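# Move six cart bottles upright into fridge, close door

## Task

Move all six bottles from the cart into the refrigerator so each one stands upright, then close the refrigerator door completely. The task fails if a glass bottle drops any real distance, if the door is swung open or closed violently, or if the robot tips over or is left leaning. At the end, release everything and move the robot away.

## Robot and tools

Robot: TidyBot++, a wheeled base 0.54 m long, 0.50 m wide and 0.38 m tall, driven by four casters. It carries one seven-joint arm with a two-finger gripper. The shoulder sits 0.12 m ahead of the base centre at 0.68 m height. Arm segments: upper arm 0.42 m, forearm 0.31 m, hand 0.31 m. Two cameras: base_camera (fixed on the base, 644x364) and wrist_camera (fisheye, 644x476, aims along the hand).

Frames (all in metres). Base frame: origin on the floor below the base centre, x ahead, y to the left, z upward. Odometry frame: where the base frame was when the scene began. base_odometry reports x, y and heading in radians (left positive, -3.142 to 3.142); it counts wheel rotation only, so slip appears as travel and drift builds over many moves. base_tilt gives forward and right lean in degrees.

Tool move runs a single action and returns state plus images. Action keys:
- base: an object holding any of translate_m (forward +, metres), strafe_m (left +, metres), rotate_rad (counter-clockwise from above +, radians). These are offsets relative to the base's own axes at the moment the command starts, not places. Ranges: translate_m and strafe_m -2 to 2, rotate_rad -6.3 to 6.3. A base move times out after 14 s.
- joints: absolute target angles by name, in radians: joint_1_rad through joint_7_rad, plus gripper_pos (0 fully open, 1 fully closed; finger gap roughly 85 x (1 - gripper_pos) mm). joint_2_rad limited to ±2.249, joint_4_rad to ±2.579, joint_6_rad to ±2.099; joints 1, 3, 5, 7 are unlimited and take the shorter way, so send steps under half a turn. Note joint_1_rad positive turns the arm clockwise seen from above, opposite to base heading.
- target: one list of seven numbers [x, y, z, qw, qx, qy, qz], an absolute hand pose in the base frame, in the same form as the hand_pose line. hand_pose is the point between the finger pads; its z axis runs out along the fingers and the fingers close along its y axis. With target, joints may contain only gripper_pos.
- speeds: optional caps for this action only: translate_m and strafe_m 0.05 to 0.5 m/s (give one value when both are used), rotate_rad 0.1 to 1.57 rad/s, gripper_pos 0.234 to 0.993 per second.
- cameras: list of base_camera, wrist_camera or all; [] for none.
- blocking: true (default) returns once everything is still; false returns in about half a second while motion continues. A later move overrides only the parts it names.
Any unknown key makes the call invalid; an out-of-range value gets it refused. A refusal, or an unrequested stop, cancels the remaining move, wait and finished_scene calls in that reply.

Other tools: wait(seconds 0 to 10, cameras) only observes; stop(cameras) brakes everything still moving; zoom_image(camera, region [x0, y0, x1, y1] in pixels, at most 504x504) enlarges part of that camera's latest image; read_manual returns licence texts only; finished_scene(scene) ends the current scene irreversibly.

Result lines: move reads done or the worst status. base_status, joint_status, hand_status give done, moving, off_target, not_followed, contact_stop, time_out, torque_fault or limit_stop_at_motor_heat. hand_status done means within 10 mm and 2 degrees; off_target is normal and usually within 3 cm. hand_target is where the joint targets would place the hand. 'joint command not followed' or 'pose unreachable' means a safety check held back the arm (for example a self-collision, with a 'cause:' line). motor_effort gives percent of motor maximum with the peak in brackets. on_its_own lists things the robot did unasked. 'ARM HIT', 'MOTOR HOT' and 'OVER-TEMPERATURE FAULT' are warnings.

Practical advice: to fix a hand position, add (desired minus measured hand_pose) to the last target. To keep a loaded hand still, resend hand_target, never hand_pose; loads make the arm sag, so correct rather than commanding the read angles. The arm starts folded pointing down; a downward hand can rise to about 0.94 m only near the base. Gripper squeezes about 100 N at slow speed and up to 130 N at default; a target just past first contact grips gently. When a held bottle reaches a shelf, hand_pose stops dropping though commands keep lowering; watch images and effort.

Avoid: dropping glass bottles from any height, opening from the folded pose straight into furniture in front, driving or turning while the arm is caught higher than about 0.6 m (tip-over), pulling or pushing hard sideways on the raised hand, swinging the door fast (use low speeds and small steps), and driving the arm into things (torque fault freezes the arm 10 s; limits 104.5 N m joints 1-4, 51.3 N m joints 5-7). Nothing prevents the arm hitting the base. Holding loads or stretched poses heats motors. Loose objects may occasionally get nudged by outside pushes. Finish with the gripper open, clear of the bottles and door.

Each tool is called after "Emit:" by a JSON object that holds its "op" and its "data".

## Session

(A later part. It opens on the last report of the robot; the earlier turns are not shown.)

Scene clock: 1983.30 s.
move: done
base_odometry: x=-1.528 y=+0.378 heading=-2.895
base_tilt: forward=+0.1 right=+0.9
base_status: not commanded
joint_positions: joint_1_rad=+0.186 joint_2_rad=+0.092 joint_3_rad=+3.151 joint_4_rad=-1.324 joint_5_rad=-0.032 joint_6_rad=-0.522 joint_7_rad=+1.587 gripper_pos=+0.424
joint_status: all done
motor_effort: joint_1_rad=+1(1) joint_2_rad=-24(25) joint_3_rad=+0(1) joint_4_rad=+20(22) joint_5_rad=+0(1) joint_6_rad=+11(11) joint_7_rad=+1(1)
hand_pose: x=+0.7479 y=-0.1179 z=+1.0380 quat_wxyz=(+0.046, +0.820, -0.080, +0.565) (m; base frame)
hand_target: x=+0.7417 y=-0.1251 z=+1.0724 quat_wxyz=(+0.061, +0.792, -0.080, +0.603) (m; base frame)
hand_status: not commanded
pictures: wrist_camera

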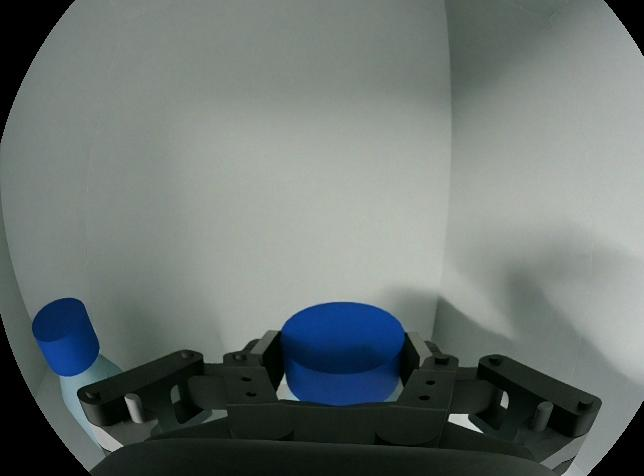

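Emit:
{"op": "move", "data": {"joints": {"gripper_pos": 0.1}, "speeds": {"gripper_pos": 0.4}, "cameras": ["wrist_camera"]}}

Emit:
{"op": "move", "data": {"base": {"translate_m": -0.82}, "speeds": {"translate_m": 0.4}, "cameras": ["wrist_camera"]}}

Scene clock: 1997.63 s.
move: done
base_odometry: x=-1.528 y=+0.378 heading=-2.895
base_tilt: forward=+0.2 right=+0.8
base_status: not commanded
joint_positions: joint_1_rad=+0.186 joint_2_rad=+0.079 joint_3_rad=+3.151 joint_4_rad=-1.324 joint_5_rad=-0.032 joint_6_rad=-0.507 joint_7_rad=+1.587 gripper_pos=+0.100
joint_status: all done
motor_effort: joint_1_rad=+0(1) joint_2_rad=-22(25) joint_3_rad=-1(1) joint_4_rad=+18(21) joint_5_rad=-1(1) joint_6_rad=+8(11) joint_7_rad=+0(1)
hand_pose: x=+0.7449 y=-0.1174 z=+1.0505 quat_wxyz=(+0.047, +0.812, -0.080, +0.576) (m; base frame)
hand_target: x=+0.7417 y=-0.1251 z=+1.0724 quat_wxyz=(+0.061, +0.792, -0.080, +0.603) (m; base frame)
hand_status: not commanded
pictures: wrist_camera

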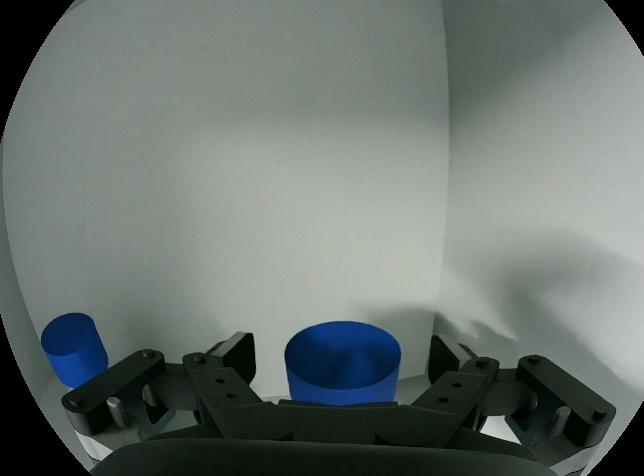

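Scene clock: 2000.90 s.
move: done
base_odometry: x=-0.732 y=+0.578 heading=-2.895
base_tilt: forward=+0.2 right=+0.9
base_status: done
joint_positions: joint_1_rad=+0.188 joint_2_rad=+0.064 joint_3_rad=+3.151 joint_4_rad=-1.324 joint_5_rad=-0.032 joint_6_rad=-0.506 joint_7_rad=+1.587 gripper_pos=+0.100
joint_status: not commanded
motor_effort: joint_1_rad=+0(2) joint_2_rad=-21(26) joint_3_rad=-1(3) joint_4_rad=+18(20) joint_5_rad=-1(1) joint_6_rad=+9(9) joint_7_rad=-1(1)
hand_pose: x=+0.7394 y=-0.1179 z=+1.0602 quat_wxyz=(+0.048, +0.807, -0.080, +0.582) (m; base frame)
hand_target: x=+0.7417 y=-0.1251 z=+1.0724 quat_wxyz=(+0.061, +0.792, -0.080, +0.603) (m; base frame)
hand_status: not commanded
pictures: wrist_camera

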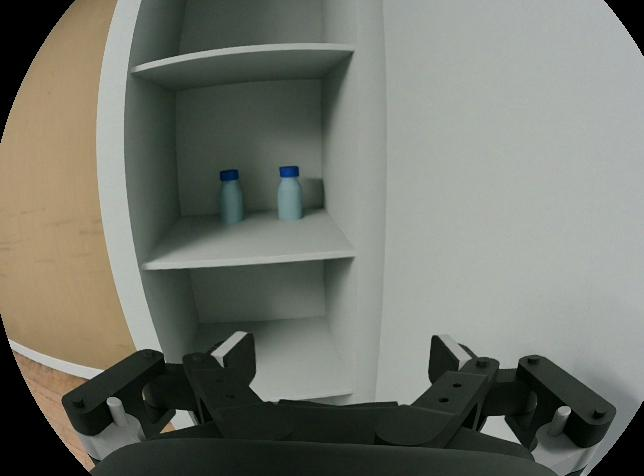

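Emit:
{"op": "move", "data": {"base": {"translate_m": -0.6804, "strafe_m": 0.4485, "rotate_rad": -1.577}, "joints": {"joint_1_rad": 0.0, "joint_2_rad": -0.24, "joint_4_rad": -2.008, "joint_6_rad": -0.127, "gripper_pos": 0.0}, "speeds": {"rotate_rad": 0.7}, "cameras": ["wrist_camera"]}}

Scene clock: 2059.30 s.
move: done
base_odometry: x=+0.037 y=+0.309 heading=+1.811
base_tilt: forward=+0.2 right=+0.8
base_status: done
joint_positions: joint_1_rad=+0.016 joint_2_rad=-0.229 joint_3_rad=+3.151 joint_4_rad=-1.981 joint_5_rad=-0.032 joint_6_rad=-0.198 joint_7_rad=+1.587 gripper_pos=+0.000
joint_status: all done
motor_effort: joint_1_rad=+0(3) joint_2_rad=-12(24) joint_3_rad=+0(3) joint_4_rad=+18(19) joint_5_rad=+0(2) joint_6_rad=+9(9) joint_7_rad=-1(1)
hand_pose: x=+0.6220 y=-0.0098 z=+0.9197 quat_wxyz=(-0.001, +0.828, -0.015, +0.561) (m; base frame)
hand_target: x=+0.6223 y=+0.0011 z=+0.9297 quat_wxyz=(+0.000, +0.812, +0.000, +0.584) (m; base frame)
hand_status: not commanded
pictures: wrist_camera

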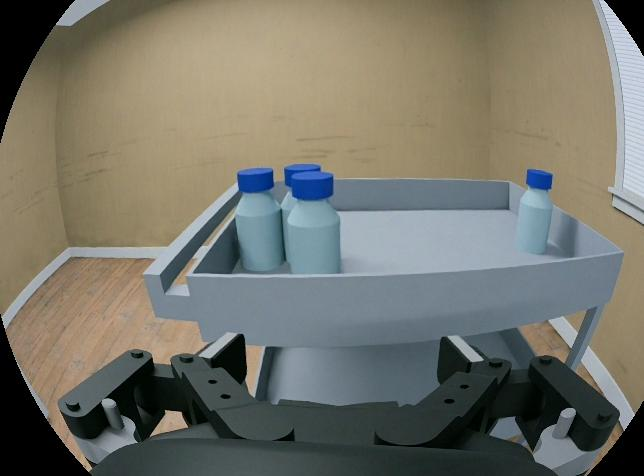

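Emit:
{"op": "move", "data": {"base": {"translate_m": 0.2, "strafe_m": 0.02}, "cameras": ["wrist_camera"]}}

Scene clock: 2086.40 s.
move: done
base_odometry: x=-0.030 y=+0.498 heading=+1.811
base_tilt: forward=+0.2 right=+0.9
base_status: done
joint_positions: joint_1_rad=+0.015 joint_2_rad=-0.233 joint_3_rad=+3.151 joint_4_rad=-1.982 joint_5_rad=-0.032 joint_6_rad=-0.195 joint_7_rad=+1.587 gripper_pos=+0.000
joint_status: not commanded
motor_effort: joint_1_rad=+0(1) joint_2_rad=-12(15) joint_3_rad=-1(1) joint_4_rad=+18(19) joint_5_rad=-1(1) joint_6_rad=+8(9) joint_7_rad=+0(1)
hand_pose: x=+0.6212 y=-0.0095 z=+0.9220 quat_wxyz=(-0.001, +0.826, -0.015, +0.564) (m; base frame)
hand_target: x=+0.6223 y=+0.0011 z=+0.9297 quat_wxyz=(+0.000, +0.812, +0.000, +0.584) (m; base frame)
hand_status: not commanded
pictures: wrist_camera

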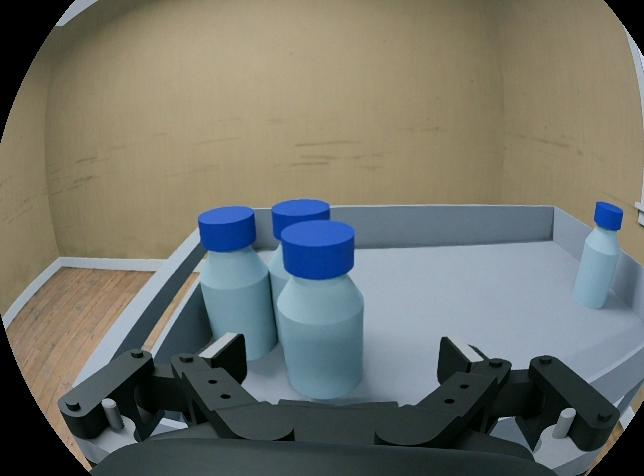

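Emit:
{"op": "move", "data": {"base": {"translate_m": 0.09, "strafe_m": 0.014}, "cameras": ["wrist_camera"]}}

Scene clock: 2112.90 s.
move: done
base_odometry: x=-0.065 y=+0.583 heading=+1.810
base_tilt: forward=+0.2 right=+0.8
base_status: done
joint_positions: joint_1_rad=+0.015 joint_2_rad=-0.235 joint_3_rad=+3.151 joint_4_rad=-1.982 joint_5_rad=-0.032 joint_6_rad=-0.194 joint_7_rad=+1.587 gripper_pos=+0.000
joint_status: not commanded
motor_effort: joint_1_rad=+0(1) joint_2_rad=-11(15) joint_3_rad=-1(1) joint_4_rad=+18(19) joint_5_rad=-1(1) joint_6_rad=+8(9) joint_7_rad=+0(1)
hand_pose: x=+0.6207 y=-0.0094 z=+0.9231 quat_wxyz=(-0.001, +0.825, -0.015, +0.565) (m; base frame)
hand_target: x=+0.6223 y=+0.0011 z=+0.9297 quat_wxyz=(+0.000, +0.812, +0.000, +0.584) (m; base frame)
hand_status: not commanded
pictures: wrist_camera

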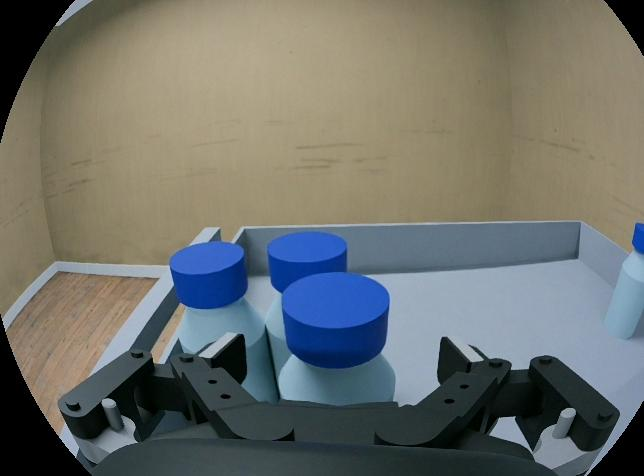

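Emit:
{"op": "move", "data": {"base": {"translate_m": 0.028, "strafe_m": 0.003}, "cameras": ["wrist_camera"]}}

Scene clock: 2129.70 s.
move: done
base_odometry: x=-0.075 y=+0.609 heading=+1.810
base_tilt: forward=+0.3 right=+0.8
base_status: done
joint_positions: joint_1_rad=+0.015 joint_2_rad=-0.236 joint_3_rad=+3.151 joint_4_rad=-1.983 joint_5_rad=-0.032 joint_6_rad=-0.193 joint_7_rad=+1.587 gripper_pos=+0.000
joint_status: not commanded
motor_effort: joint_1_rad=+0(1) joint_2_rad=-11(15) joint_3_rad=+0(2) joint_4_rad=+19(19) joint_5_rad=+0(1) joint_6_rad=+8(9) joint_7_rad=+0(1)
hand_pose: x=+0.6206 y=-0.0094 z=+0.9234 quat_wxyz=(-0.001, +0.825, -0.015, +0.565) (m; base frame)
hand_target: x=+0.6223 y=+0.0011 z=+0.9297 quat_wxyz=(+0.000, +0.812, +0.000, +0.584) (m; base frame)
hand_status: not commanded
pictures: wrist_camera

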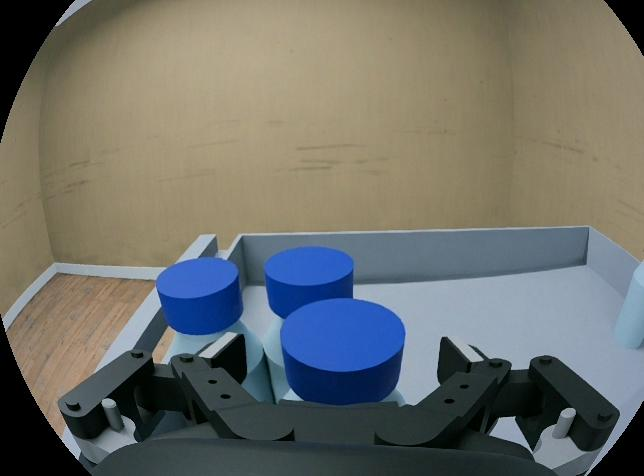

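Emit:
{"op": "move", "data": {"joints": {"gripper_pos": 0.5}, "speeds": {"gripper_pos": 0.234}, "cameras": ["wrist_camera"]}}

Scene clock: 2136.77 s.
move: off_target
base_odometry: x=-0.075 y=+0.609 heading=+1.810
base_tilt: forward=+0.3 right=+0.9
base_status: not commanded
joint_positions: joint_1_rad=+0.015 joint_2_rad=-0.236 joint_3_rad=+3.151 joint_4_rad=-1.983 joint_5_rad=-0.032 joint_6_rad=-0.193 joint_7_rad=+1.587 gripper_pos=+0.426
joint_status: gripper_pos off_target (ended at +0.426, target +0.500)
motor_effort: joint_1_rad=-1(2) joint_2_rad=-9(12) joint_3_rad=-2(3) joint_4_rad=+18(19) joint_5_rad=-2(2) joint_6_rad=+8(9) joint_7_rad=+0(1)
hand_pose: x=+0.6206 y=-0.0094 z=+0.9236 quat_wxyz=(-0.001, +0.825, -0.015, +0.565) (m; base frame)
hand_target: x=+0.6223 y=+0.0011 z=+0.9297 quat_wxyz=(+0.000, +0.812, +0.000, +0.584) (m; base frame)
hand_status: not commanded
pictures: wrist_camera

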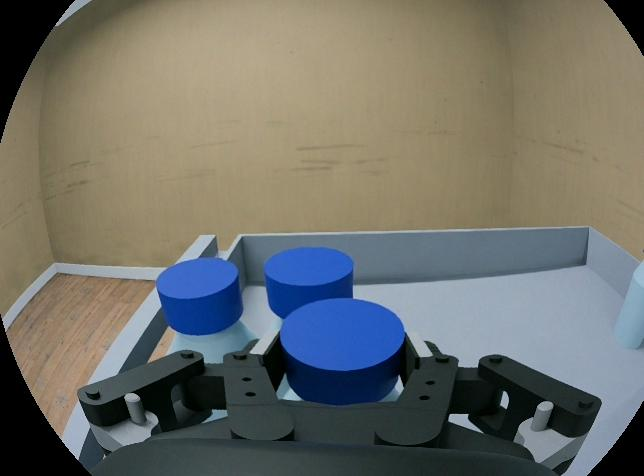

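Emit:
{"op": "move", "data": {"joints": {"joint_4_rad": -1.76, "joint_6_rad": -0.49}, "cameras": []}}

Emit:
{"op": "move", "data": {"joints": {"joint_4_rad": -1.40, "joint_6_rad": -0.80}, "cameras": []}}

Emit:
{"op": "move", "data": {"base": {"translate_m": -0.3}, "cameras": ["wrist_camera"]}}

Scene clock: 2154.37 s.
move: done
base_odometry: x=-0.075 y=+0.609 heading=+1.810
base_tilt: forward=+0.1 right=+0.8
base_status: not commanded
joint_positions: joint_1_rad=+0.014 joint_2_rad=-0.232 joint_3_rad=+3.151 joint_4_rad=-1.790 joint_5_rad=-0.032 joint_6_rad=-0.425 joint_7_rad=+1.587 gripper_pos=+0.426
joint_status: all done
motor_effort: joint_1_rad=+0(2) joint_2_rad=-15(16) joint_3_rad=+0(2) joint_4_rad=+22(24) joint_5_rad=-1(2) joint_6_rad=+12(13) joint_7_rad=+0(1)
hand_pose: x=+0.6220 y=-0.0069 z=+0.9708 quat_wxyz=(-0.004, +0.837, -0.012, +0.548) (m; base frame)
hand_target: x=+0.6147 y=+0.0011 z=+0.9741 quat_wxyz=(+0.000, +0.844, +0.000, +0.536) (m; base frame)
hand_status: not commanded
pictures: none
No camera images: "cameras" was empty.

Scene clock: 2155.90 s.
move: done
base_odometry: x=-0.075 y=+0.609 heading=+1.810
base_tilt: forward=+0.3 right=+0.9
base_status: not commanded
joint_positions: joint_1_rad=+0.014 joint_2_rad=-0.232 joint_3_rad=+3.151 joint_4_rad=-1.431 joint_5_rad=-0.032 joint_6_rad=-0.734 joint_7_rad=+1.587 gripper_pos=+0.426
joint_status: all done
motor_effort: joint_1_rad=+0(0) joint_2_rad=-14(16) joint_3_rad=+0(1) joint_4_rad=+22(25) joint_5_rad=-1(1) joint_6_rad=+12(13) joint_7_rad=-1(1)
hand_pose: x=+0.6064 y=-0.0043 z=+1.0949 quat_wxyz=(-0.005, +0.823, -0.007, +0.568) (m; base frame)
hand_target: x=+0.5952 y=+0.0011 z=+1.0979 quat_wxyz=(+0.000, +0.831, +0.000, +0.557) (m; base frame)
hand_status: not commanded
pictures: none
No camera images: "cameras" was empty.

Scene clock: 2157.83 s.
move: done
base_odometry: x=-0.003 y=+0.318 heading=+1.810
base_tilt: forward=+0.2 right=+0.8
base_status: done
joint_positions: joint_1_rad=+0.013 joint_2_rad=-0.231 joint_3_rad=+3.151 joint_4_rad=-1.430 joint_5_rad=-0.032 joint_6_rad=-0.741 joint_7_rad=+1.587 gripper_pos=+0.426
joint_status: not commanded
motor_effort: joint_1_rad=+0(1) joint_2_rad=-13(18) joint_3_rad=+0(2) joint_4_rad=+21(23) joint_5_rad=-1(1) joint_6_rad=+12(13) joint_7_rad=-1(1)
hand_pose: x=+0.6059 y=-0.0037 z=+1.0935 quat_wxyz=(-0.006, +0.825, -0.007, +0.565) (m; base frame)
hand_target: x=+0.5952 y=+0.0011 z=+1.0979 quat_wxyz=(+0.000, +0.831, +0.000, +0.557) (m; base frame)
hand_status: not commanded
pictures: wrist_camera

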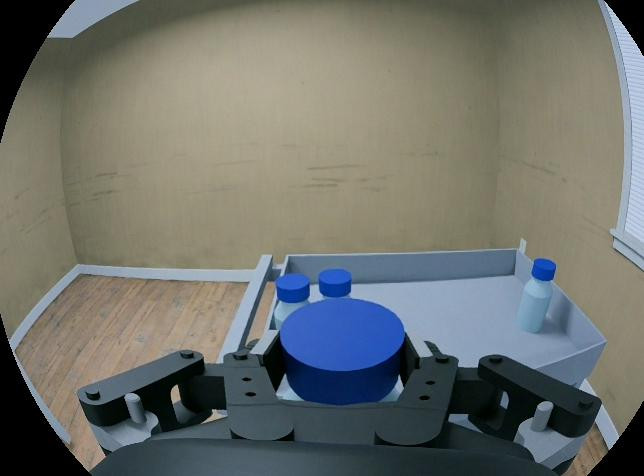

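Emit:
{"op": "move", "data": {"base": {"translate_m": 0.3953, "strafe_m": 0.6416, "rotate_rad": 1.579}, "speeds": {"rotate_rad": 0.85}, "cameras": ["wrist_camera"]}}

Scene clock: 2180.70 s.
move: done
base_odometry: x=-0.721 y=+0.550 heading=-2.894
base_tilt: forward=+0.2 right=+0.9
base_status: done
joint_positions: joint_1_rad=+0.008 joint_2_rad=-0.225 joint_3_rad=+3.151 joint_4_rad=-1.430 joint_5_rad=-0.032 joint_6_rad=-0.741 joint_7_rad=+1.587 gripper_pos=+0.426
joint_status: not commanded
motor_effort: joint_1_rad=+0(3) joint_2_rad=-14(18) joint_3_rad=-1(6) joint_4_rad=+22(23) joint_5_rad=-1(3) joint_6_rad=+12(13) joint_7_rad=+0(1)
hand_pose: x=+0.6085 y=-0.0009 z=+1.0904 quat_wxyz=(-0.007, +0.827, -0.004, +0.563) (m; base frame)
hand_target: x=+0.5952 y=+0.0011 z=+1.0979 quat_wxyz=(+0.000, +0.831, +0.000, +0.557) (m; base frame)
hand_status: not commanded
pictures: wrist_camera

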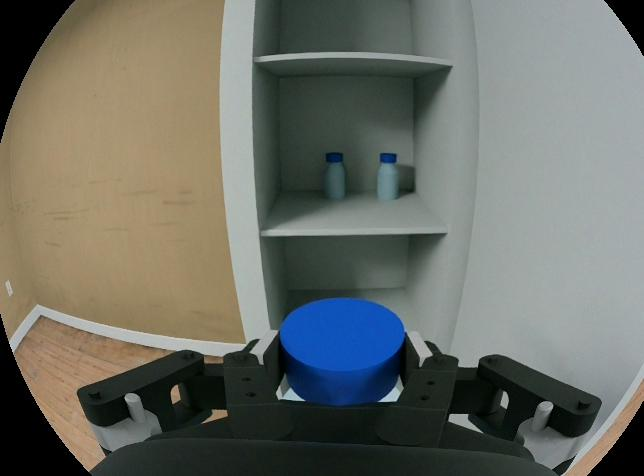

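Emit:
{"op": "zoom_image", "data": {"camera": "wrist_camera", "region": [240, 130, 480, 260]}}

Scaled by 2.100.

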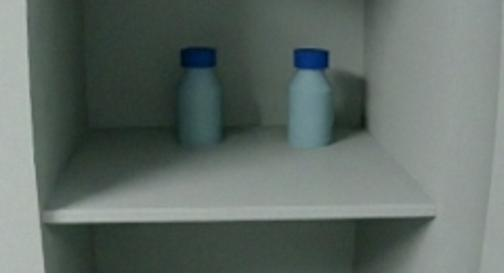

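Emit:
{"op": "move", "data": {"base": {"translate_m": 0.45, "strafe_m": 0.018}, "joints": {"joint_2_rad": 0.09, "joint_4_rad": -1.085, "joint_6_rad": -0.615}, "cameras": ["wrist_camera"]}}

Scene clock: 2263.07 s.
move: done
base_odometry: x=-1.153 y=+0.422 heading=-2.893
base_tilt: forward=+0.2 right=+0.9
base_status: done
joint_positions: joint_1_rad=+0.008 joint_2_rad=+0.113 joint_3_rad=+3.151 joint_4_rad=-1.117 joint_5_rad=-0.032 joint_6_rad=-0.705 joint_7_rad=+1.587 gripper_pos=+0.426
joint_status: all done
motor_effort: joint_1_rad=+0(1) joint_2_rad=-26(32) joint_3_rad=+0(2) joint_4_rad=+22(24) joint_5_rad=-1(1) joint_6_rad=+12(13) joint_7_rad=+0(1)
hand_pose: x=+0.7539 y=-0.0024 z=+1.0937 quat_wxyz=(-0.006, +0.824, -0.004, +0.567) (m; base frame)
hand_target: x=+0.7507 y=+0.0011 z=+1.1544 quat_wxyz=(+0.000, +0.780, +0.000, +0.626) (m; base frame)
hand_status: not commanded
pictures: wrist_camera

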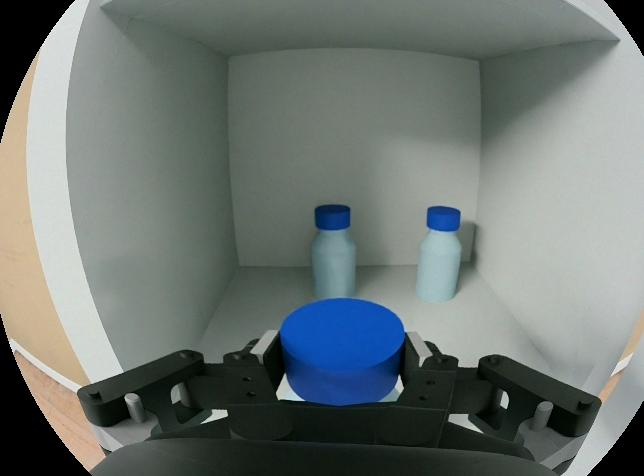

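Emit:
{"op": "move", "data": {"base": {"translate_m": 0.263, "strafe_m": 0.005}, "speeds": {"translate_m": 0.3}, "cameras": []}}

Emit:
{"op": "move", "data": {"joints": {"joint_2_rad": 0.06, "joint_4_rad": -1.225, "joint_6_rad": -0.535}, "cameras": ["wrist_camera"]}}

Scene clock: 2286.10 s.
move: done
base_odometry: x=-1.407 y=+0.352 heading=-2.893
base_tilt: forward=+0.2 right=+0.8
base_status: done
joint_positions: joint_1_rad=+0.008 joint_2_rad=+0.112 joint_3_rad=+3.151 joint_4_rad=-1.116 joint_5_rad=-0.032 joint_6_rad=-0.705 joint_7_rad=+1.587 gripper_pos=+0.426
joint_status: not commanded
motor_effort: joint_1_rad=+0(1) joint_2_rad=-27(30) joint_3_rad=-2(2) joint_4_rad=+22(22) joint_5_rad=-1(1) joint_6_rad=+12(13) joint_7_rad=+0(1)
hand_pose: x=+0.7534 y=-0.0024 z=+1.0952 quat_wxyz=(-0.006, +0.823, -0.004, +0.568) (m; base frame)
hand_target: x=+0.7507 y=+0.0011 z=+1.1544 quat_wxyz=(+0.000, +0.780, +0.000, +0.626) (m; base frame)
hand_status: not commanded
pictures: none
No camera images: "cameras" was empty.

Scene clock: 2287.40 s.
move: done
base_odometry: x=-1.406 y=+0.352 heading=-2.893
base_tilt: forward=+0.1 right=+0.8
base_status: not commanded
joint_positions: joint_1_rad=+0.008 joint_2_rad=+0.106 joint_3_rad=+3.151 joint_4_rad=-1.225 joint_5_rad=-0.032 joint_6_rad=-0.634 joint_7_rad=+1.587 gripper_pos=+0.426
joint_status: all done
motor_effort: joint_1_rad=+0(0) joint_2_rad=-26(28) joint_3_rad=-1(1) joint_4_rad=+22(24) joint_5_rad=+0(1) joint_6_rad=+11(13) joint_7_rad=+0(1)
hand_pose: x=+0.7563 y=-0.0031 z=+1.0555 quat_wxyz=(-0.005, +0.832, -0.005, +0.555) (m; base frame)
hand_target: x=+0.7475 y=+0.0011 z=+1.1136 quat_wxyz=(+0.000, +0.790, +0.000, +0.614) (m; base frame)
hand_status: not commanded
pictures: wrist_camera

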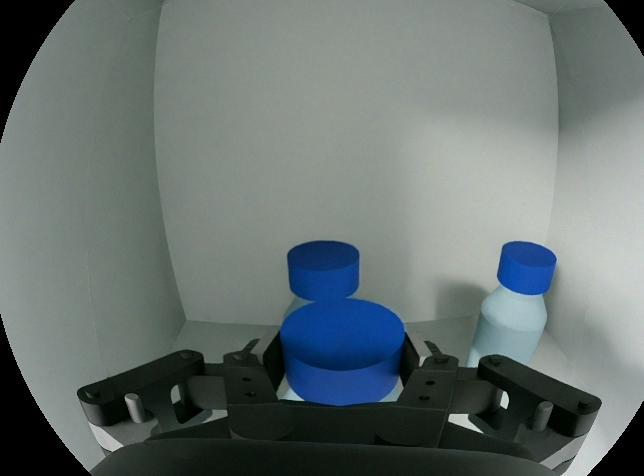

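Emit:
{"op": "move", "data": {"joints": {"joint_4_rad": -1.262, "joint_6_rad": -0.505}, "cameras": []}}

Emit:
{"op": "move", "data": {"joints": {"joint_4_rad": -1.282, "joint_6_rad": -0.489}, "cameras": ["wrist_camera"]}}

Scene clock: 2306.17 s.
move: done
base_odometry: x=-1.406 y=+0.352 heading=-2.893
base_tilt: forward=+0.2 right=+0.9
base_status: not commanded
joint_positions: joint_1_rad=+0.008 joint_2_rad=+0.104 joint_3_rad=+3.151 joint_4_rad=-1.259 joint_5_rad=-0.032 joint_6_rad=-0.600 joint_7_rad=+1.587 gripper_pos=+0.426
joint_status: all done
motor_effort: joint_1_rad=+0(0) joint_2_rad=-26(27) joint_3_rad=-1(2) joint_4_rad=+22(23) joint_5_rad=-1(1) joint_6_rad=+12(13) joint_7_rad=-1(1)
hand_pose: x=+0.7579 y=-0.0034 z=+1.0462 quat_wxyz=(-0.005, +0.831, -0.006, +0.556) (m; base frame)
hand_target: x=+0.7501 y=+0.0011 z=+1.1003 quat_wxyz=(+0.000, +0.792, +0.000, +0.611) (m; base frame)
hand_status: not commanded
pictures: none
No camera images: "cameras" was empty.

Scene clock: 2306.77 s.
move: done
base_odometry: x=-1.406 y=+0.352 heading=-2.893
base_tilt: forward=+0.1 right=+0.9
base_status: not commanded
joint_positions: joint_1_rad=+0.008 joint_2_rad=+0.103 joint_3_rad=+3.151 joint_4_rad=-1.278 joint_5_rad=-0.032 joint_6_rad=-0.584 joint_7_rad=+1.587 gripper_pos=+0.426
joint_status: all done
motor_effort: joint_1_rad=+0(0) joint_2_rad=-26(27) joint_3_rad=+0(1) joint_4_rad=+22(23) joint_5_rad=-1(1) joint_6_rad=+12(13) joint_7_rad=+0(1)
hand_pose: x=+0.7587 y=-0.0035 z=+1.0399 quat_wxyz=(-0.005, +0.832, -0.006, +0.555) (m; base frame)
hand_target: x=+0.7512 y=+0.0011 z=+1.0930 quat_wxyz=(+0.000, +0.793, +0.000, +0.609) (m; base frame)
hand_status: not commanded
pictures: wrist_camera

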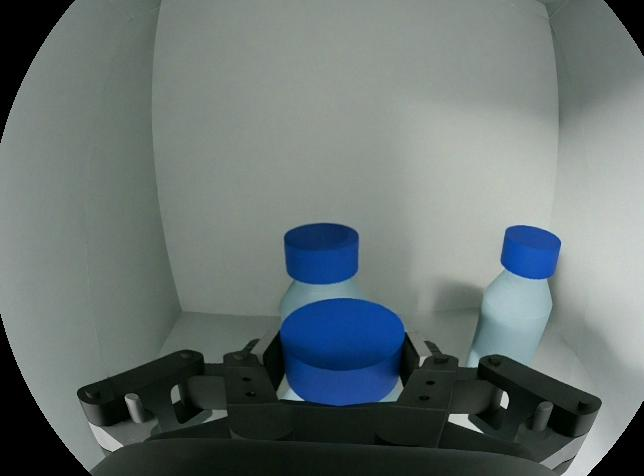

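Emit:
{"op": "move", "data": {"joints": {"joint_4_rad": -1.302, "joint_6_rad": -0.473}, "cameras": []}}

Scene clock: 2310.83 s.
move: done
base_odometry: x=-1.406 y=+0.352 heading=-2.893
base_tilt: forward=+0.2 right=+0.8
base_status: not commanded
joint_positions: joint_1_rad=+0.008 joint_2_rad=+0.101 joint_3_rad=+3.151 joint_4_rad=-1.293 joint_5_rad=-0.032 joint_6_rad=-0.563 joint_7_rad=+1.587 gripper_pos=+0.426
joint_status: all done
motor_effort: joint_1_rad=+0(0) joint_2_rad=-26(26) joint_3_rad=-1(1) joint_4_rad=+22(23) joint_5_rad=-1(1) joint_6_rad=+12(12) joint_7_rad=+0(1)
hand_pose: x=+0.7592 y=-0.0037 z=+1.0387 quat_wxyz=(-0.005, +0.829, -0.006, +0.558) (m; base frame)
hand_target: x=+0.7523 y=+0.0011 z=+1.0857 quat_wxyz=(+0.000, +0.794, +0.000, +0.608) (m; base frame)
hand_status: not commanded
pictures: none
No camera images: "cameras" was empty.

Emit:
{"op": "move", "data": {"joints": {"gripper_pos": 0.1}, "speeds": {"gripper_pos": 0.4}, "cameras": []}}

Emit:
{"op": "move", "data": {"base": {"translate_m": -0.72}, "speeds": {"translate_m": 0.45}, "cameras": ["wrist_camera"]}}

Scene clock: 2319.10 s.
move: done
base_odometry: x=-1.406 y=+0.352 heading=-2.893
base_tilt: forward=+0.2 right=+0.9
base_status: not commanded
joint_positions: joint_1_rad=+0.008 joint_2_rad=+0.074 joint_3_rad=+3.151 joint_4_rad=-1.293 joint_5_rad=-0.032 joint_6_rad=-0.538 joint_7_rad=+1.587 gripper_pos=+0.100
joint_status: all done
motor_effort: joint_1_rad=+0(0) joint_2_rad=-21(26) joint_3_rad=+0(2) joint_4_rad=+19(22) joint_5_rad=+0(1) joint_6_rad=+9(12) joint_7_rad=+0(1)
hand_pose: x=+0.7523 y=-0.0039 z=+1.0627 quat_wxyz=(-0.005, +0.815, -0.007, +0.580) (m; base frame)
hand_target: x=+0.7523 y=+0.0011 z=+1.0857 quat_wxyz=(+0.000, +0.794, +0.000, +0.608) (m; base frame)
hand_status: not commanded
pictures: none
No camera images: "cameras" was empty.

Scene clock: 2321.97 s.
move: done
base_odometry: x=-0.708 y=+0.529 heading=-2.893
base_tilt: forward=+0.2 right=+0.8
base_status: done
joint_positions: joint_1_rad=+0.007 joint_2_rad=+0.064 joint_3_rad=+3.151 joint_4_rad=-1.293 joint_5_rad=-0.032 joint_6_rad=-0.537 joint_7_rad=+1.587 gripper_pos=+0.100
joint_status: not commanded
motor_effort: joint_1_rad=+0(3) joint_2_rad=-21(25) joint_3_rad=+0(3) joint_4_rad=+19(20) joint_5_rad=+0(1) joint_6_rad=+9(9) joint_7_rad=+0(1)
hand_pose: x=+0.7484 y=-0.0033 z=+1.0693 quat_wxyz=(-0.005, +0.812, -0.006, +0.584) (m; base frame)
hand_target: x=+0.7523 y=+0.0011 z=+1.0857 quat_wxyz=(+0.000, +0.794, +0.000, +0.608) (m; base frame)
hand_status: not commanded
pictures: wrist_camera

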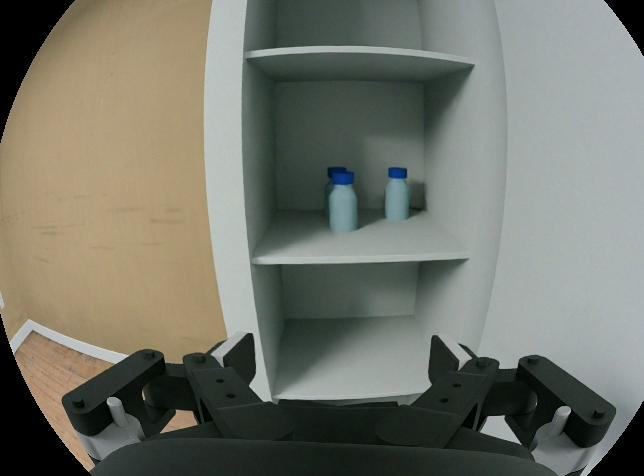

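Emit:
{"op": "move", "data": {"base": {"translate_m": -0.1453, "strafe_m": 0.2732, "rotate_rad": -2.364}, "joints": {"joint_1_rad": 0.0, "joint_2_rad": -0.24, "joint_4_rad": -2.008, "joint_6_rad": -0.127, "gripper_pos": 0.0}, "speeds": {"rotate_rad": 0.9}, "cameras": ["wrist_camera"]}}

Scene clock: 2446.03 s.
move: done
base_odometry: x=-0.500 y=+0.300 heading=+1.026
base_tilt: forward=+0.2 right=+0.8
base_status: done
joint_positions: joint_1_rad=+0.004 joint_2_rad=-0.219 joint_3_rad=+3.150 joint_4_rad=-1.980 joint_5_rad=-0.032 joint_6_rad=-0.198 joint_7_rad=+1.587 gripper_pos=+0.000
joint_status: all done
motor_effort: joint_1_rad=+0(3) joint_2_rad=-12(23) joint_3_rad=+0(3) joint_4_rad=+18(20) joint_5_rad=+0(1) joint_6_rad=+8(10) joint_7_rad=+0(1)
hand_pose: x=+0.6243 y=-0.0033 z=+0.9152 quat_wxyz=(-0.004, +0.830, -0.010, +0.557) (m; base frame)
hand_target: x=+0.6223 y=+0.0011 z=+0.9297 quat_wxyz=(+0.000, +0.812, +0.000, +0.584) (m; base frame)
hand_status: not commanded
pictures: wrist_camera

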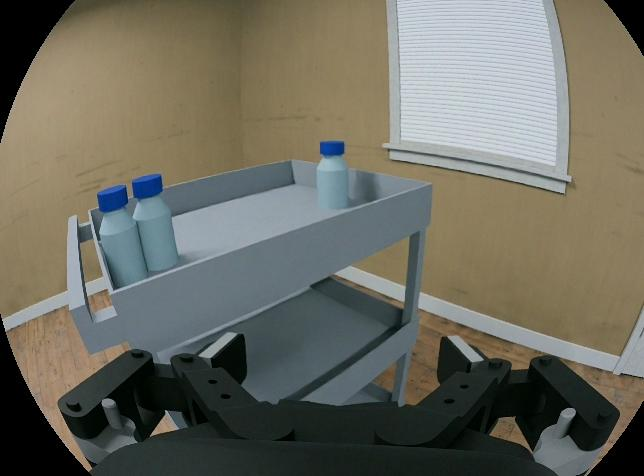

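Emit:
{"op": "zoom_image", "data": {"camera": "wrist_camera", "region": [40, 150, 240, 370]}}

Scaled by 2.291.

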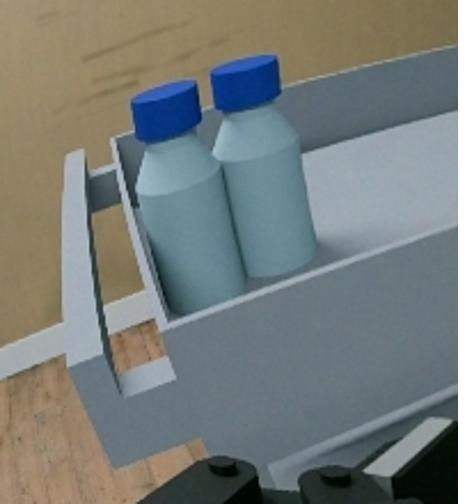

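Emit:
{"op": "move", "data": {"base": {"translate_m": 0.165, "strafe_m": 0.336}, "cameras": ["wrist_camera"]}}

Scene clock: 2479.63 s.
move: done
base_odometry: x=-0.702 y=+0.616 heading=+1.026
base_tilt: forward=+0.2 right=+0.8
base_status: done
joint_positions: joint_1_rad=+0.003 joint_2_rad=-0.226 joint_3_rad=+3.149 joint_4_rad=-1.981 joint_5_rad=-0.032 joint_6_rad=-0.197 joint_7_rad=+1.587 gripper_pos=+0.000
joint_status: not commanded
motor_effort: joint_1_rad=+0(2) joint_2_rad=-12(13) joint_3_rad=+0(3) joint_4_rad=+19(19) joint_5_rad=-1(1) joint_6_rad=+8(9) joint_7_rad=+0(1)
hand_pose: x=+0.6228 y=-0.0024 z=+0.9190 quat_wxyz=(-0.005, +0.828, -0.009, +0.561) (m; base frame)
hand_target: x=+0.6223 y=+0.0011 z=+0.9297 quat_wxyz=(+0.000, +0.812, +0.000, +0.584) (m; base frame)
hand_status: not commanded
pictures: wrist_camera

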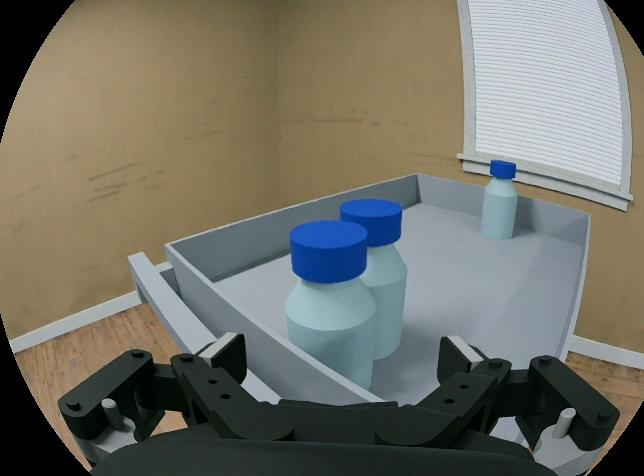

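Emit:
{"op": "move", "data": {"base": {"translate_m": 0.11, "strafe_m": 0.0065}, "speeds": {"translate_m": 0.3}, "cameras": ["wrist_camera"]}}

Scene clock: 2495.87 s.
move: done
base_odometry: x=-0.651 y=+0.713 heading=+1.026
base_tilt: forward=+0.1 right=+0.9
base_status: done
joint_positions: joint_1_rad=+0.003 joint_2_rad=-0.232 joint_3_rad=+3.149 joint_4_rad=-1.982 joint_5_rad=-0.032 joint_6_rad=-0.195 joint_7_rad=+1.587 gripper_pos=+0.000
joint_status: not commanded
motor_effort: joint_1_rad=+0(0) joint_2_rad=-11(15) joint_3_rad=+0(1) joint_4_rad=+19(19) joint_5_rad=+0(1) joint_6_rad=+9(9) joint_7_rad=+0(1)
hand_pose: x=+0.6214 y=-0.0024 z=+0.9219 quat_wxyz=(-0.005, +0.826, -0.009, +0.564) (m; base frame)
hand_target: x=+0.6223 y=+0.0011 z=+0.9297 quat_wxyz=(+0.000, +0.812, +0.000, +0.584) (m; base frame)
hand_status: not commanded
pictures: wrist_camera

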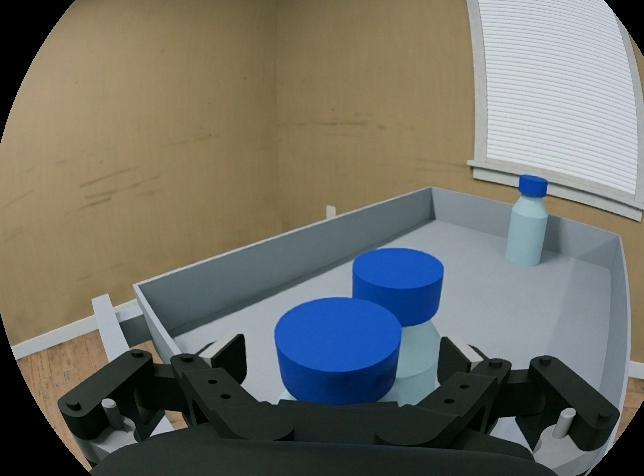

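Emit:
{"op": "move", "data": {"joints": {"gripper_pos": 0.5}, "speeds": {"gripper_pos": 0.234}, "cameras": ["wrist_camera"]}}

Scene clock: 2504.87 s.
move: off_target
base_odometry: x=-0.651 y=+0.713 heading=+1.026
base_tilt: forward=+0.1 right=+0.9
base_status: not commanded
joint_positions: joint_1_rad=+0.001 joint_2_rad=-0.233 joint_3_rad=+3.149 joint_4_rad=-1.982 joint_5_rad=-0.032 joint_6_rad=-0.194 joint_7_rad=+1.587 gripper_pos=+0.424
joint_status: gripper_pos off_target (ended at +0.424, target +0.500)
motor_effort: joint_1_rad=+1(2) joint_2_rad=-10(12) joint_3_rad=+1(2) joint_4_rad=+18(19) joint_5_rad=+0(1) joint_6_rad=+8(9) joint_7_rad=-1(1)
hand_pose: x=+0.6213 y=-0.0012 z=+0.9225 quat_wxyz=(-0.005, +0.826, -0.008, +0.564) (m; base frame)
hand_target: x=+0.6223 y=+0.0011 z=+0.9297 quat_wxyz=(+0.000, +0.812, +0.000, +0.584) (m; base frame)
hand_status: not commanded
pictures: wrist_camera

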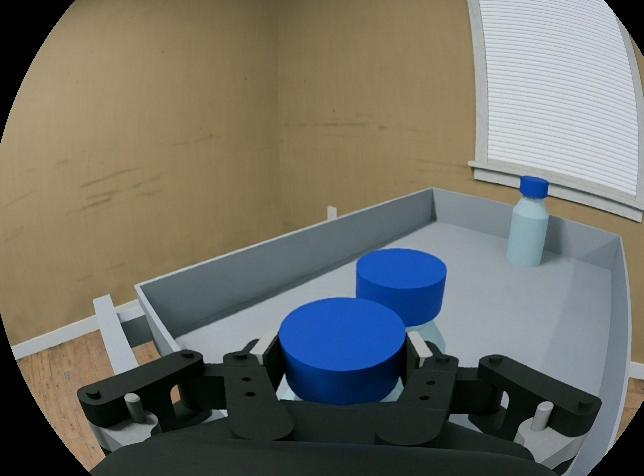

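Emit:
{"op": "move", "data": {"joints": {"joint_4_rad": -1.76, "joint_6_rad": -0.49}, "cameras": []}}

Emit:
{"op": "move", "data": {"joints": {"joint_4_rad": -1.40, "joint_6_rad": -0.80}, "cameras": ["wrist_camera"]}}

Scene clock: 2526.53 s.
move: done
base_odometry: x=-0.651 y=+0.713 heading=+1.026
base_tilt: forward=+0.2 right=+0.8
base_status: not commanded
joint_positions: joint_1_rad=+0.001 joint_2_rad=-0.229 joint_3_rad=+3.149 joint_4_rad=-1.791 joint_5_rad=-0.032 joint_6_rad=-0.427 joint_7_rad=+1.587 gripper_pos=+0.424
joint_status: all done
motor_effort: joint_1_rad=+0(1) joint_2_rad=-15(16) joint_3_rad=-1(1) joint_4_rad=+23(25) joint_5_rad=+0(1) joint_6_rad=+12(13) joint_7_rad=+0(1)
hand_pose: x=+0.6223 y=+0.0009 z=+0.9678 quat_wxyz=(-0.007, +0.838, -0.006, +0.545) (m; base frame)
hand_target: x=+0.6147 y=+0.0011 z=+0.9741 quat_wxyz=(+0.000, +0.844, +0.000, +0.536) (m; base frame)
hand_status: not commanded
pictures: none
No camera images: "cameras" was empty.

Scene clock: 2528.07 s.
move: done
base_odometry: x=-0.651 y=+0.713 heading=+1.026
base_tilt: forward=+0.2 right=+1.0
base_status: not commanded
joint_positions: joint_1_rad=+0.001 joint_2_rad=-0.229 joint_3_rad=+3.149 joint_4_rad=-1.433 joint_5_rad=-0.032 joint_6_rad=-0.736 joint_7_rad=+1.587 gripper_pos=+0.424
joint_status: all done
motor_effort: joint_1_rad=+0(0) joint_2_rad=-14(16) joint_3_rad=+0(1) joint_4_rad=+22(24) joint_5_rad=+0(1) joint_6_rad=+12(14) joint_7_rad=+0(1)
hand_pose: x=+0.6073 y=+0.0034 z=+1.0922 quat_wxyz=(-0.009, +0.825, -0.001, +0.565) (m; base frame)
hand_target: x=+0.5952 y=+0.0011 z=+1.0979 quat_wxyz=(+0.000, +0.831, +0.000, +0.557) (m; base frame)
hand_status: not commanded
pictures: wrist_camera

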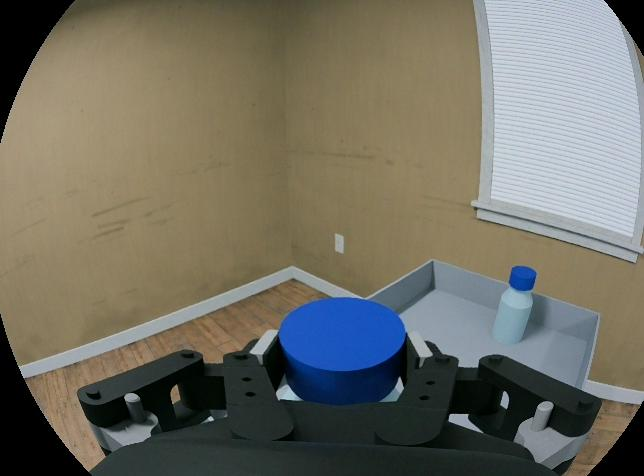

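Emit:
{"op": "move", "data": {"base": {"translate_m": -0.0683, "strafe_m": -0.1303, "rotate_rad": 2.364}, "speeds": {"rotate_rad": 0.85}, "cameras": ["wrist_camera"]}}

Scene clock: 2536.80 s.
move: done
base_odometry: x=-0.575 y=+0.587 heading=-2.894
base_tilt: forward=+0.3 right=+0.8
base_status: done
joint_positions: joint_1_rad=+0.001 joint_2_rad=-0.227 joint_3_rad=+3.147 joint_4_rad=-1.433 joint_5_rad=-0.032 joint_6_rad=-0.741 joint_7_rad=+1.587 gripper_pos=+0.424
joint_status: not commanded
motor_effort: joint_1_rad=+0(2) joint_2_rad=-14(19) joint_3_rad=-2(3) joint_4_rad=+22(23) joint_5_rad=-1(2) joint_6_rad=+12(13) joint_7_rad=+0(1)
hand_pose: x=+0.6074 y=+0.0045 z=+1.0902 quat_wxyz=(-0.010, +0.826, +0.000, +0.563) (m; base frame)
hand_target: x=+0.5952 y=+0.0011 z=+1.0979 quat_wxyz=(+0.000, +0.831, +0.000, +0.557) (m; base frame)
hand_status: not commanded
pictures: wrist_camera

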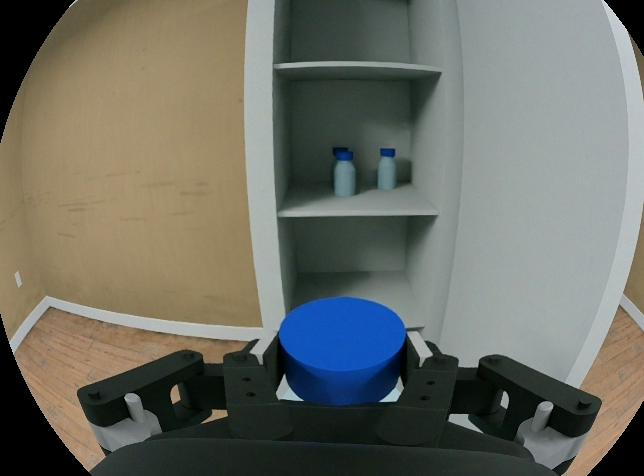

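Emit:
{"op": "zoom_image", "data": {"camera": "wrist_camera", "region": [250, 120, 470, 240]}}

Scaled by 2.291.

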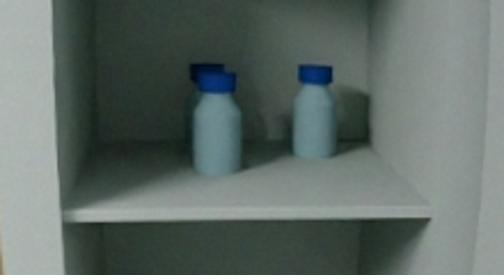

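Emit:
{"op": "move", "data": {"base": {"translate_m": 0.6, "strafe_m": -0.012}, "joints": {"joint_1_rad": 0.2, "joint_2_rad": 0.09, "joint_4_rad": -1.085, "joint_6_rad": -0.615}, "cameras": ["wrist_camera"]}}

Scene clock: 2582.03 s.
move: done
base_odometry: x=-1.160 y=+0.451 heading=-2.893
base_tilt: forward=+0.2 right=+0.9
base_status: done
joint_positions: joint_1_rad=+0.187 joint_2_rad=+0.101 joint_3_rad=+3.147 joint_4_rad=-1.121 joint_5_rad=-0.032 joint_6_rad=-0.710 joint_7_rad=+1.587 gripper_pos=+0.424
joint_status: all done
motor_effort: joint_1_rad=+0(2) joint_2_rad=-26(29) joint_3_rad=-1(2) joint_4_rad=+22(24) joint_5_rad=-1(1) joint_6_rad=+12(14) joint_7_rad=+0(1)
hand_pose: x=+0.7381 y=-0.1128 z=+1.0976 quat_wxyz=(+0.044, +0.819, -0.077, +0.567) (m; base frame)
hand_target: x=+0.7384 y=-0.1244 z=+1.1544 quat_wxyz=(+0.063, +0.776, -0.078, +0.622) (m; base frame)
hand_status: not commanded
pictures: wrist_camera

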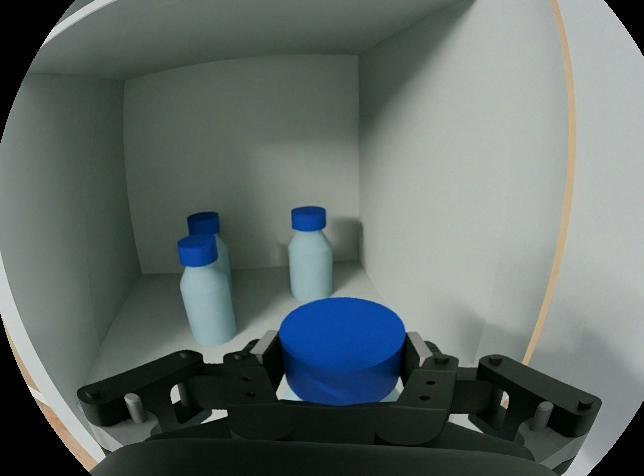

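Emit:
{"op": "move", "data": {"base": {"translate_m": 0.275}, "speeds": {"translate_m": 0.3}, "cameras": []}}

Emit:
{"op": "move", "data": {"joints": {"joint_2_rad": 0.06, "joint_4_rad": -1.225, "joint_6_rad": -0.535}, "cameras": ["wrist_camera"]}}

Scene clock: 2605.67 s.
move: done
base_odometry: x=-1.427 y=+0.384 heading=-2.893
base_tilt: forward=+0.3 right=+0.8
base_status: done
joint_positions: joint_1_rad=+0.188 joint_2_rad=+0.104 joint_3_rad=+3.147 joint_4_rad=-1.119 joint_5_rad=-0.032 joint_6_rad=-0.709 joint_7_rad=+1.587 gripper_pos=+0.424
joint_status: not commanded
motor_effort: joint_1_rad=+0(1) joint_2_rad=-26(29) joint_3_rad=+0(2) joint_4_rad=+22(23) joint_5_rad=+0(1) joint_6_rad=+13(13) joint_7_rad=-1(1)
hand_pose: x=+0.7394 y=-0.1133 z=+1.0970 quat_wxyz=(+0.044, +0.819, -0.077, +0.567) (m; base frame)
hand_target: x=+0.7384 y=-0.1244 z=+1.1544 quat_wxyz=(+0.063, +0.776, -0.078, +0.622) (m; base frame)
hand_status: not commanded
pictures: none
No camera images: "cameras" was empty.

Scene clock: 2606.97 s.
move: done
base_odometry: x=-1.427 y=+0.384 heading=-2.893
base_tilt: forward=+0.2 right=+0.8
base_status: not commanded
joint_positions: joint_1_rad=+0.188 joint_2_rad=+0.103 joint_3_rad=+3.147 joint_4_rad=-1.228 joint_5_rad=-0.032 joint_6_rad=-0.636 joint_7_rad=+1.587 gripper_pos=+0.424
joint_status: all done
motor_effort: joint_1_rad=+0(0) joint_2_rad=-27(28) joint_3_rad=-1(1) joint_4_rad=+22(24) joint_5_rad=-1(1) joint_6_rad=+12(13) joint_7_rad=+0(1)
hand_pose: x=+0.7444 y=-0.1149 z=+1.0550 quat_wxyz=(+0.043, +0.829, -0.079, +0.553) (m; base frame)
hand_target: x=+0.7352 y=-0.1238 z=+1.1137 quat_wxyz=(+0.061, +0.786, -0.079, +0.611) (m; base frame)
hand_status: not commanded
pictures: wrist_camera

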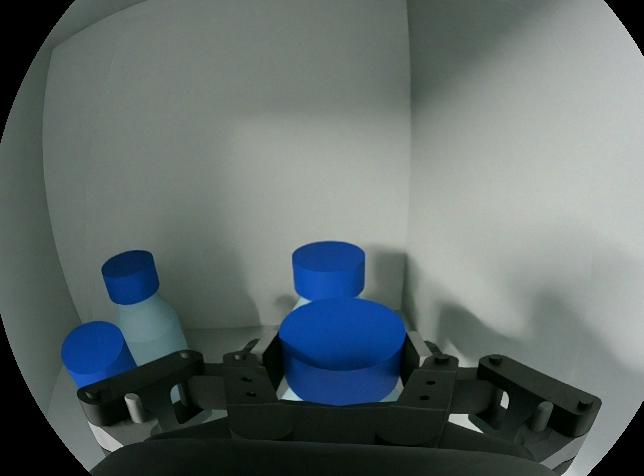

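Emit:
{"op": "move", "data": {"joints": {"joint_4_rad": -1.264, "joint_6_rad": -0.503}, "cameras": []}}

Emit:
{"op": "move", "data": {"joints": {"joint_4_rad": -1.284, "joint_6_rad": -0.487}, "cameras": []}}

Emit:
{"op": "move", "data": {"joints": {"joint_4_rad": -1.302, "joint_6_rad": -0.472}, "cameras": ["wrist_camera"]}}

Scene clock: 2615.90 s.
move: done
base_odometry: x=-1.427 y=+0.384 heading=-2.893
base_tilt: forward=+0.1 right=+0.9
base_status: not commanded
joint_positions: joint_1_rad=+0.188 joint_2_rad=+0.102 joint_3_rad=+3.147 joint_4_rad=-1.264 joint_5_rad=-0.032 joint_6_rad=-0.600 joint_7_rad=+1.587 gripper_pos=+0.424
joint_status: all done
motor_effort: joint_1_rad=+0(0) joint_2_rad=-26(28) joint_3_rad=+0(1) joint_4_rad=+23(24) joint_5_rad=-1(1) joint_6_rad=+12(13) joint_7_rad=+0(1)
hand_pose: x=+0.7466 y=-0.1156 z=+1.0445 quat_wxyz=(+0.044, +0.828, -0.079, +0.553) (m; base frame)
hand_target: x=+0.7378 y=-0.1243 z=+1.0997 quat_wxyz=(+0.061, +0.788, -0.079, +0.608) (m; base frame)
hand_status: not commanded
pictures: none
No camera images: "cameras" was empty.

Scene clock: 2616.50 s.
move: done
base_odometry: x=-1.427 y=+0.384 heading=-2.893
base_tilt: forward=+0.2 right=+0.9
base_status: not commanded
joint_positions: joint_1_rad=+0.188 joint_2_rad=+0.102 joint_3_rad=+3.147 joint_4_rad=-1.282 joint_5_rad=-0.032 joint_6_rad=-0.584 joint_7_rad=+1.587 gripper_pos=+0.424
joint_status: all done
motor_effort: joint_1_rad=+0(0) joint_2_rad=-27(28) joint_3_rad=-1(1) joint_4_rad=+23(24) joint_5_rad=-1(1) joint_6_rad=+12(13) joint_7_rad=+0(1)
hand_pose: x=+0.7474 y=-0.1159 z=+1.0383 quat_wxyz=(+0.044, +0.829, -0.080, +0.552) (m; base frame)
hand_target: x=+0.7390 y=-0.1246 z=+1.0924 quat_wxyz=(+0.061, +0.789, -0.079, +0.606) (m; base frame)
hand_status: not commanded
pictures: none
No camera images: "cameras" was empty.

Scene clock: 2617.07 s.
move: done
base_odometry: x=-1.427 y=+0.384 heading=-2.893
base_tilt: forward=+0.2 right=+0.8
base_status: not commanded
joint_positions: joint_1_rad=+0.188 joint_2_rad=+0.101 joint_3_rad=+3.147 joint_4_rad=-1.295 joint_5_rad=-0.032 joint_6_rad=-0.564 joint_7_rad=+1.587 gripper_pos=+0.424
joint_status: all done
motor_effort: joint_1_rad=+0(0) joint_2_rad=-26(27) joint_3_rad=+0(1) joint_4_rad=+22(23) joint_5_rad=-1(1) joint_6_rad=+12(13) joint_7_rad=+0(1)
hand_pose: x=+0.7483 y=-0.1163 z=+1.0371 quat_wxyz=(+0.044, +0.827, -0.080, +0.555) (m; base frame)
hand_target: x=+0.7399 y=-0.1248 z=+1.0860 quat_wxyz=(+0.061, +0.790, -0.079, +0.605) (m; base frame)
hand_status: not commanded
pictures: wrist_camera

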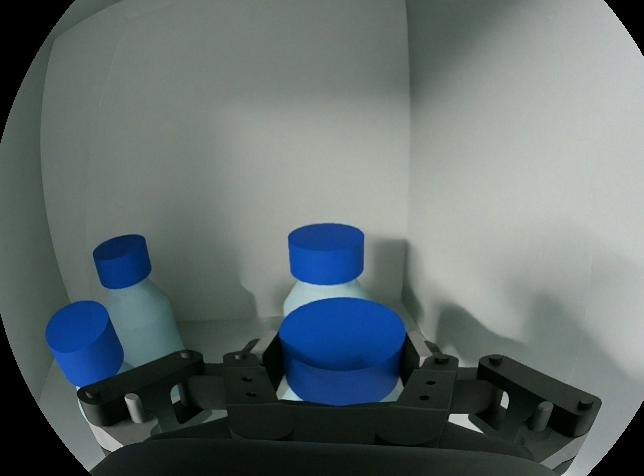

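Emit:
{"op": "move", "data": {"joints": {"gripper_pos": 0.1}, "speeds": {"gripper_pos": 0.4}, "cameras": []}}

Emit:
{"op": "move", "data": {"base": {"translate_m": -0.74}, "speeds": {"translate_m": 0.45}, "cameras": ["wrist_camera"]}}

Scene clock: 2630.07 s.
move: done
base_odometry: x=-1.427 y=+0.384 heading=-2.893
base_tilt: forward=+0.3 right=+0.8
base_status: not commanded
joint_positions: joint_1_rad=+0.188 joint_2_rad=+0.073 joint_3_rad=+3.147 joint_4_rad=-1.294 joint_5_rad=-0.032 joint_6_rad=-0.536 joint_7_rad=+1.587 gripper_pos=+0.100
joint_status: all done
motor_effort: joint_1_rad=+0(1) joint_2_rad=-21(27) joint_3_rad=-1(1) joint_4_rad=+18(23) joint_5_rad=-1(1) joint_6_rad=+8(13) joint_7_rad=+0(1)
hand_pose: x=+0.7415 y=-0.1152 z=+1.0630 quat_wxyz=(+0.046, +0.811, -0.078, +0.578) (m; base frame)
hand_target: x=+0.7399 y=-0.1248 z=+1.0860 quat_wxyz=(+0.061, +0.790, -0.079, +0.605) (m; base frame)
hand_status: not commanded
pictures: none
No camera images: "cameras" was empty.

Scene clock: 2633.03 s.
move: done
base_odometry: x=-0.709 y=+0.566 heading=-2.893
base_tilt: forward=+0.2 right=+0.9
base_status: done
joint_positions: joint_1_rad=+0.191 joint_2_rad=+0.063 joint_3_rad=+3.147 joint_4_rad=-1.294 joint_5_rad=-0.032 joint_6_rad=-0.535 joint_7_rad=+1.587 gripper_pos=+0.100
joint_status: not commanded
motor_effort: joint_1_rad=+0(5) joint_2_rad=-21(26) joint_3_rad=+0(5) joint_4_rad=+18(19) joint_5_rad=+0(1) joint_6_rad=+9(9) joint_7_rad=+0(1)
hand_pose: x=+0.7374 y=-0.1165 z=+1.0696 quat_wxyz=(+0.048, +0.807, -0.079, +0.583) (m; base frame)
hand_target: x=+0.7399 y=-0.1248 z=+1.0860 quat_wxyz=(+0.061, +0.790, -0.079, +0.605) (m; base frame)
hand_status: not commanded
pictures: wrist_camera

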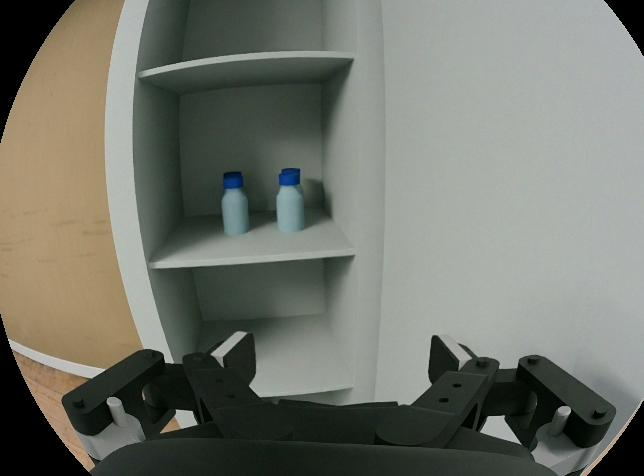

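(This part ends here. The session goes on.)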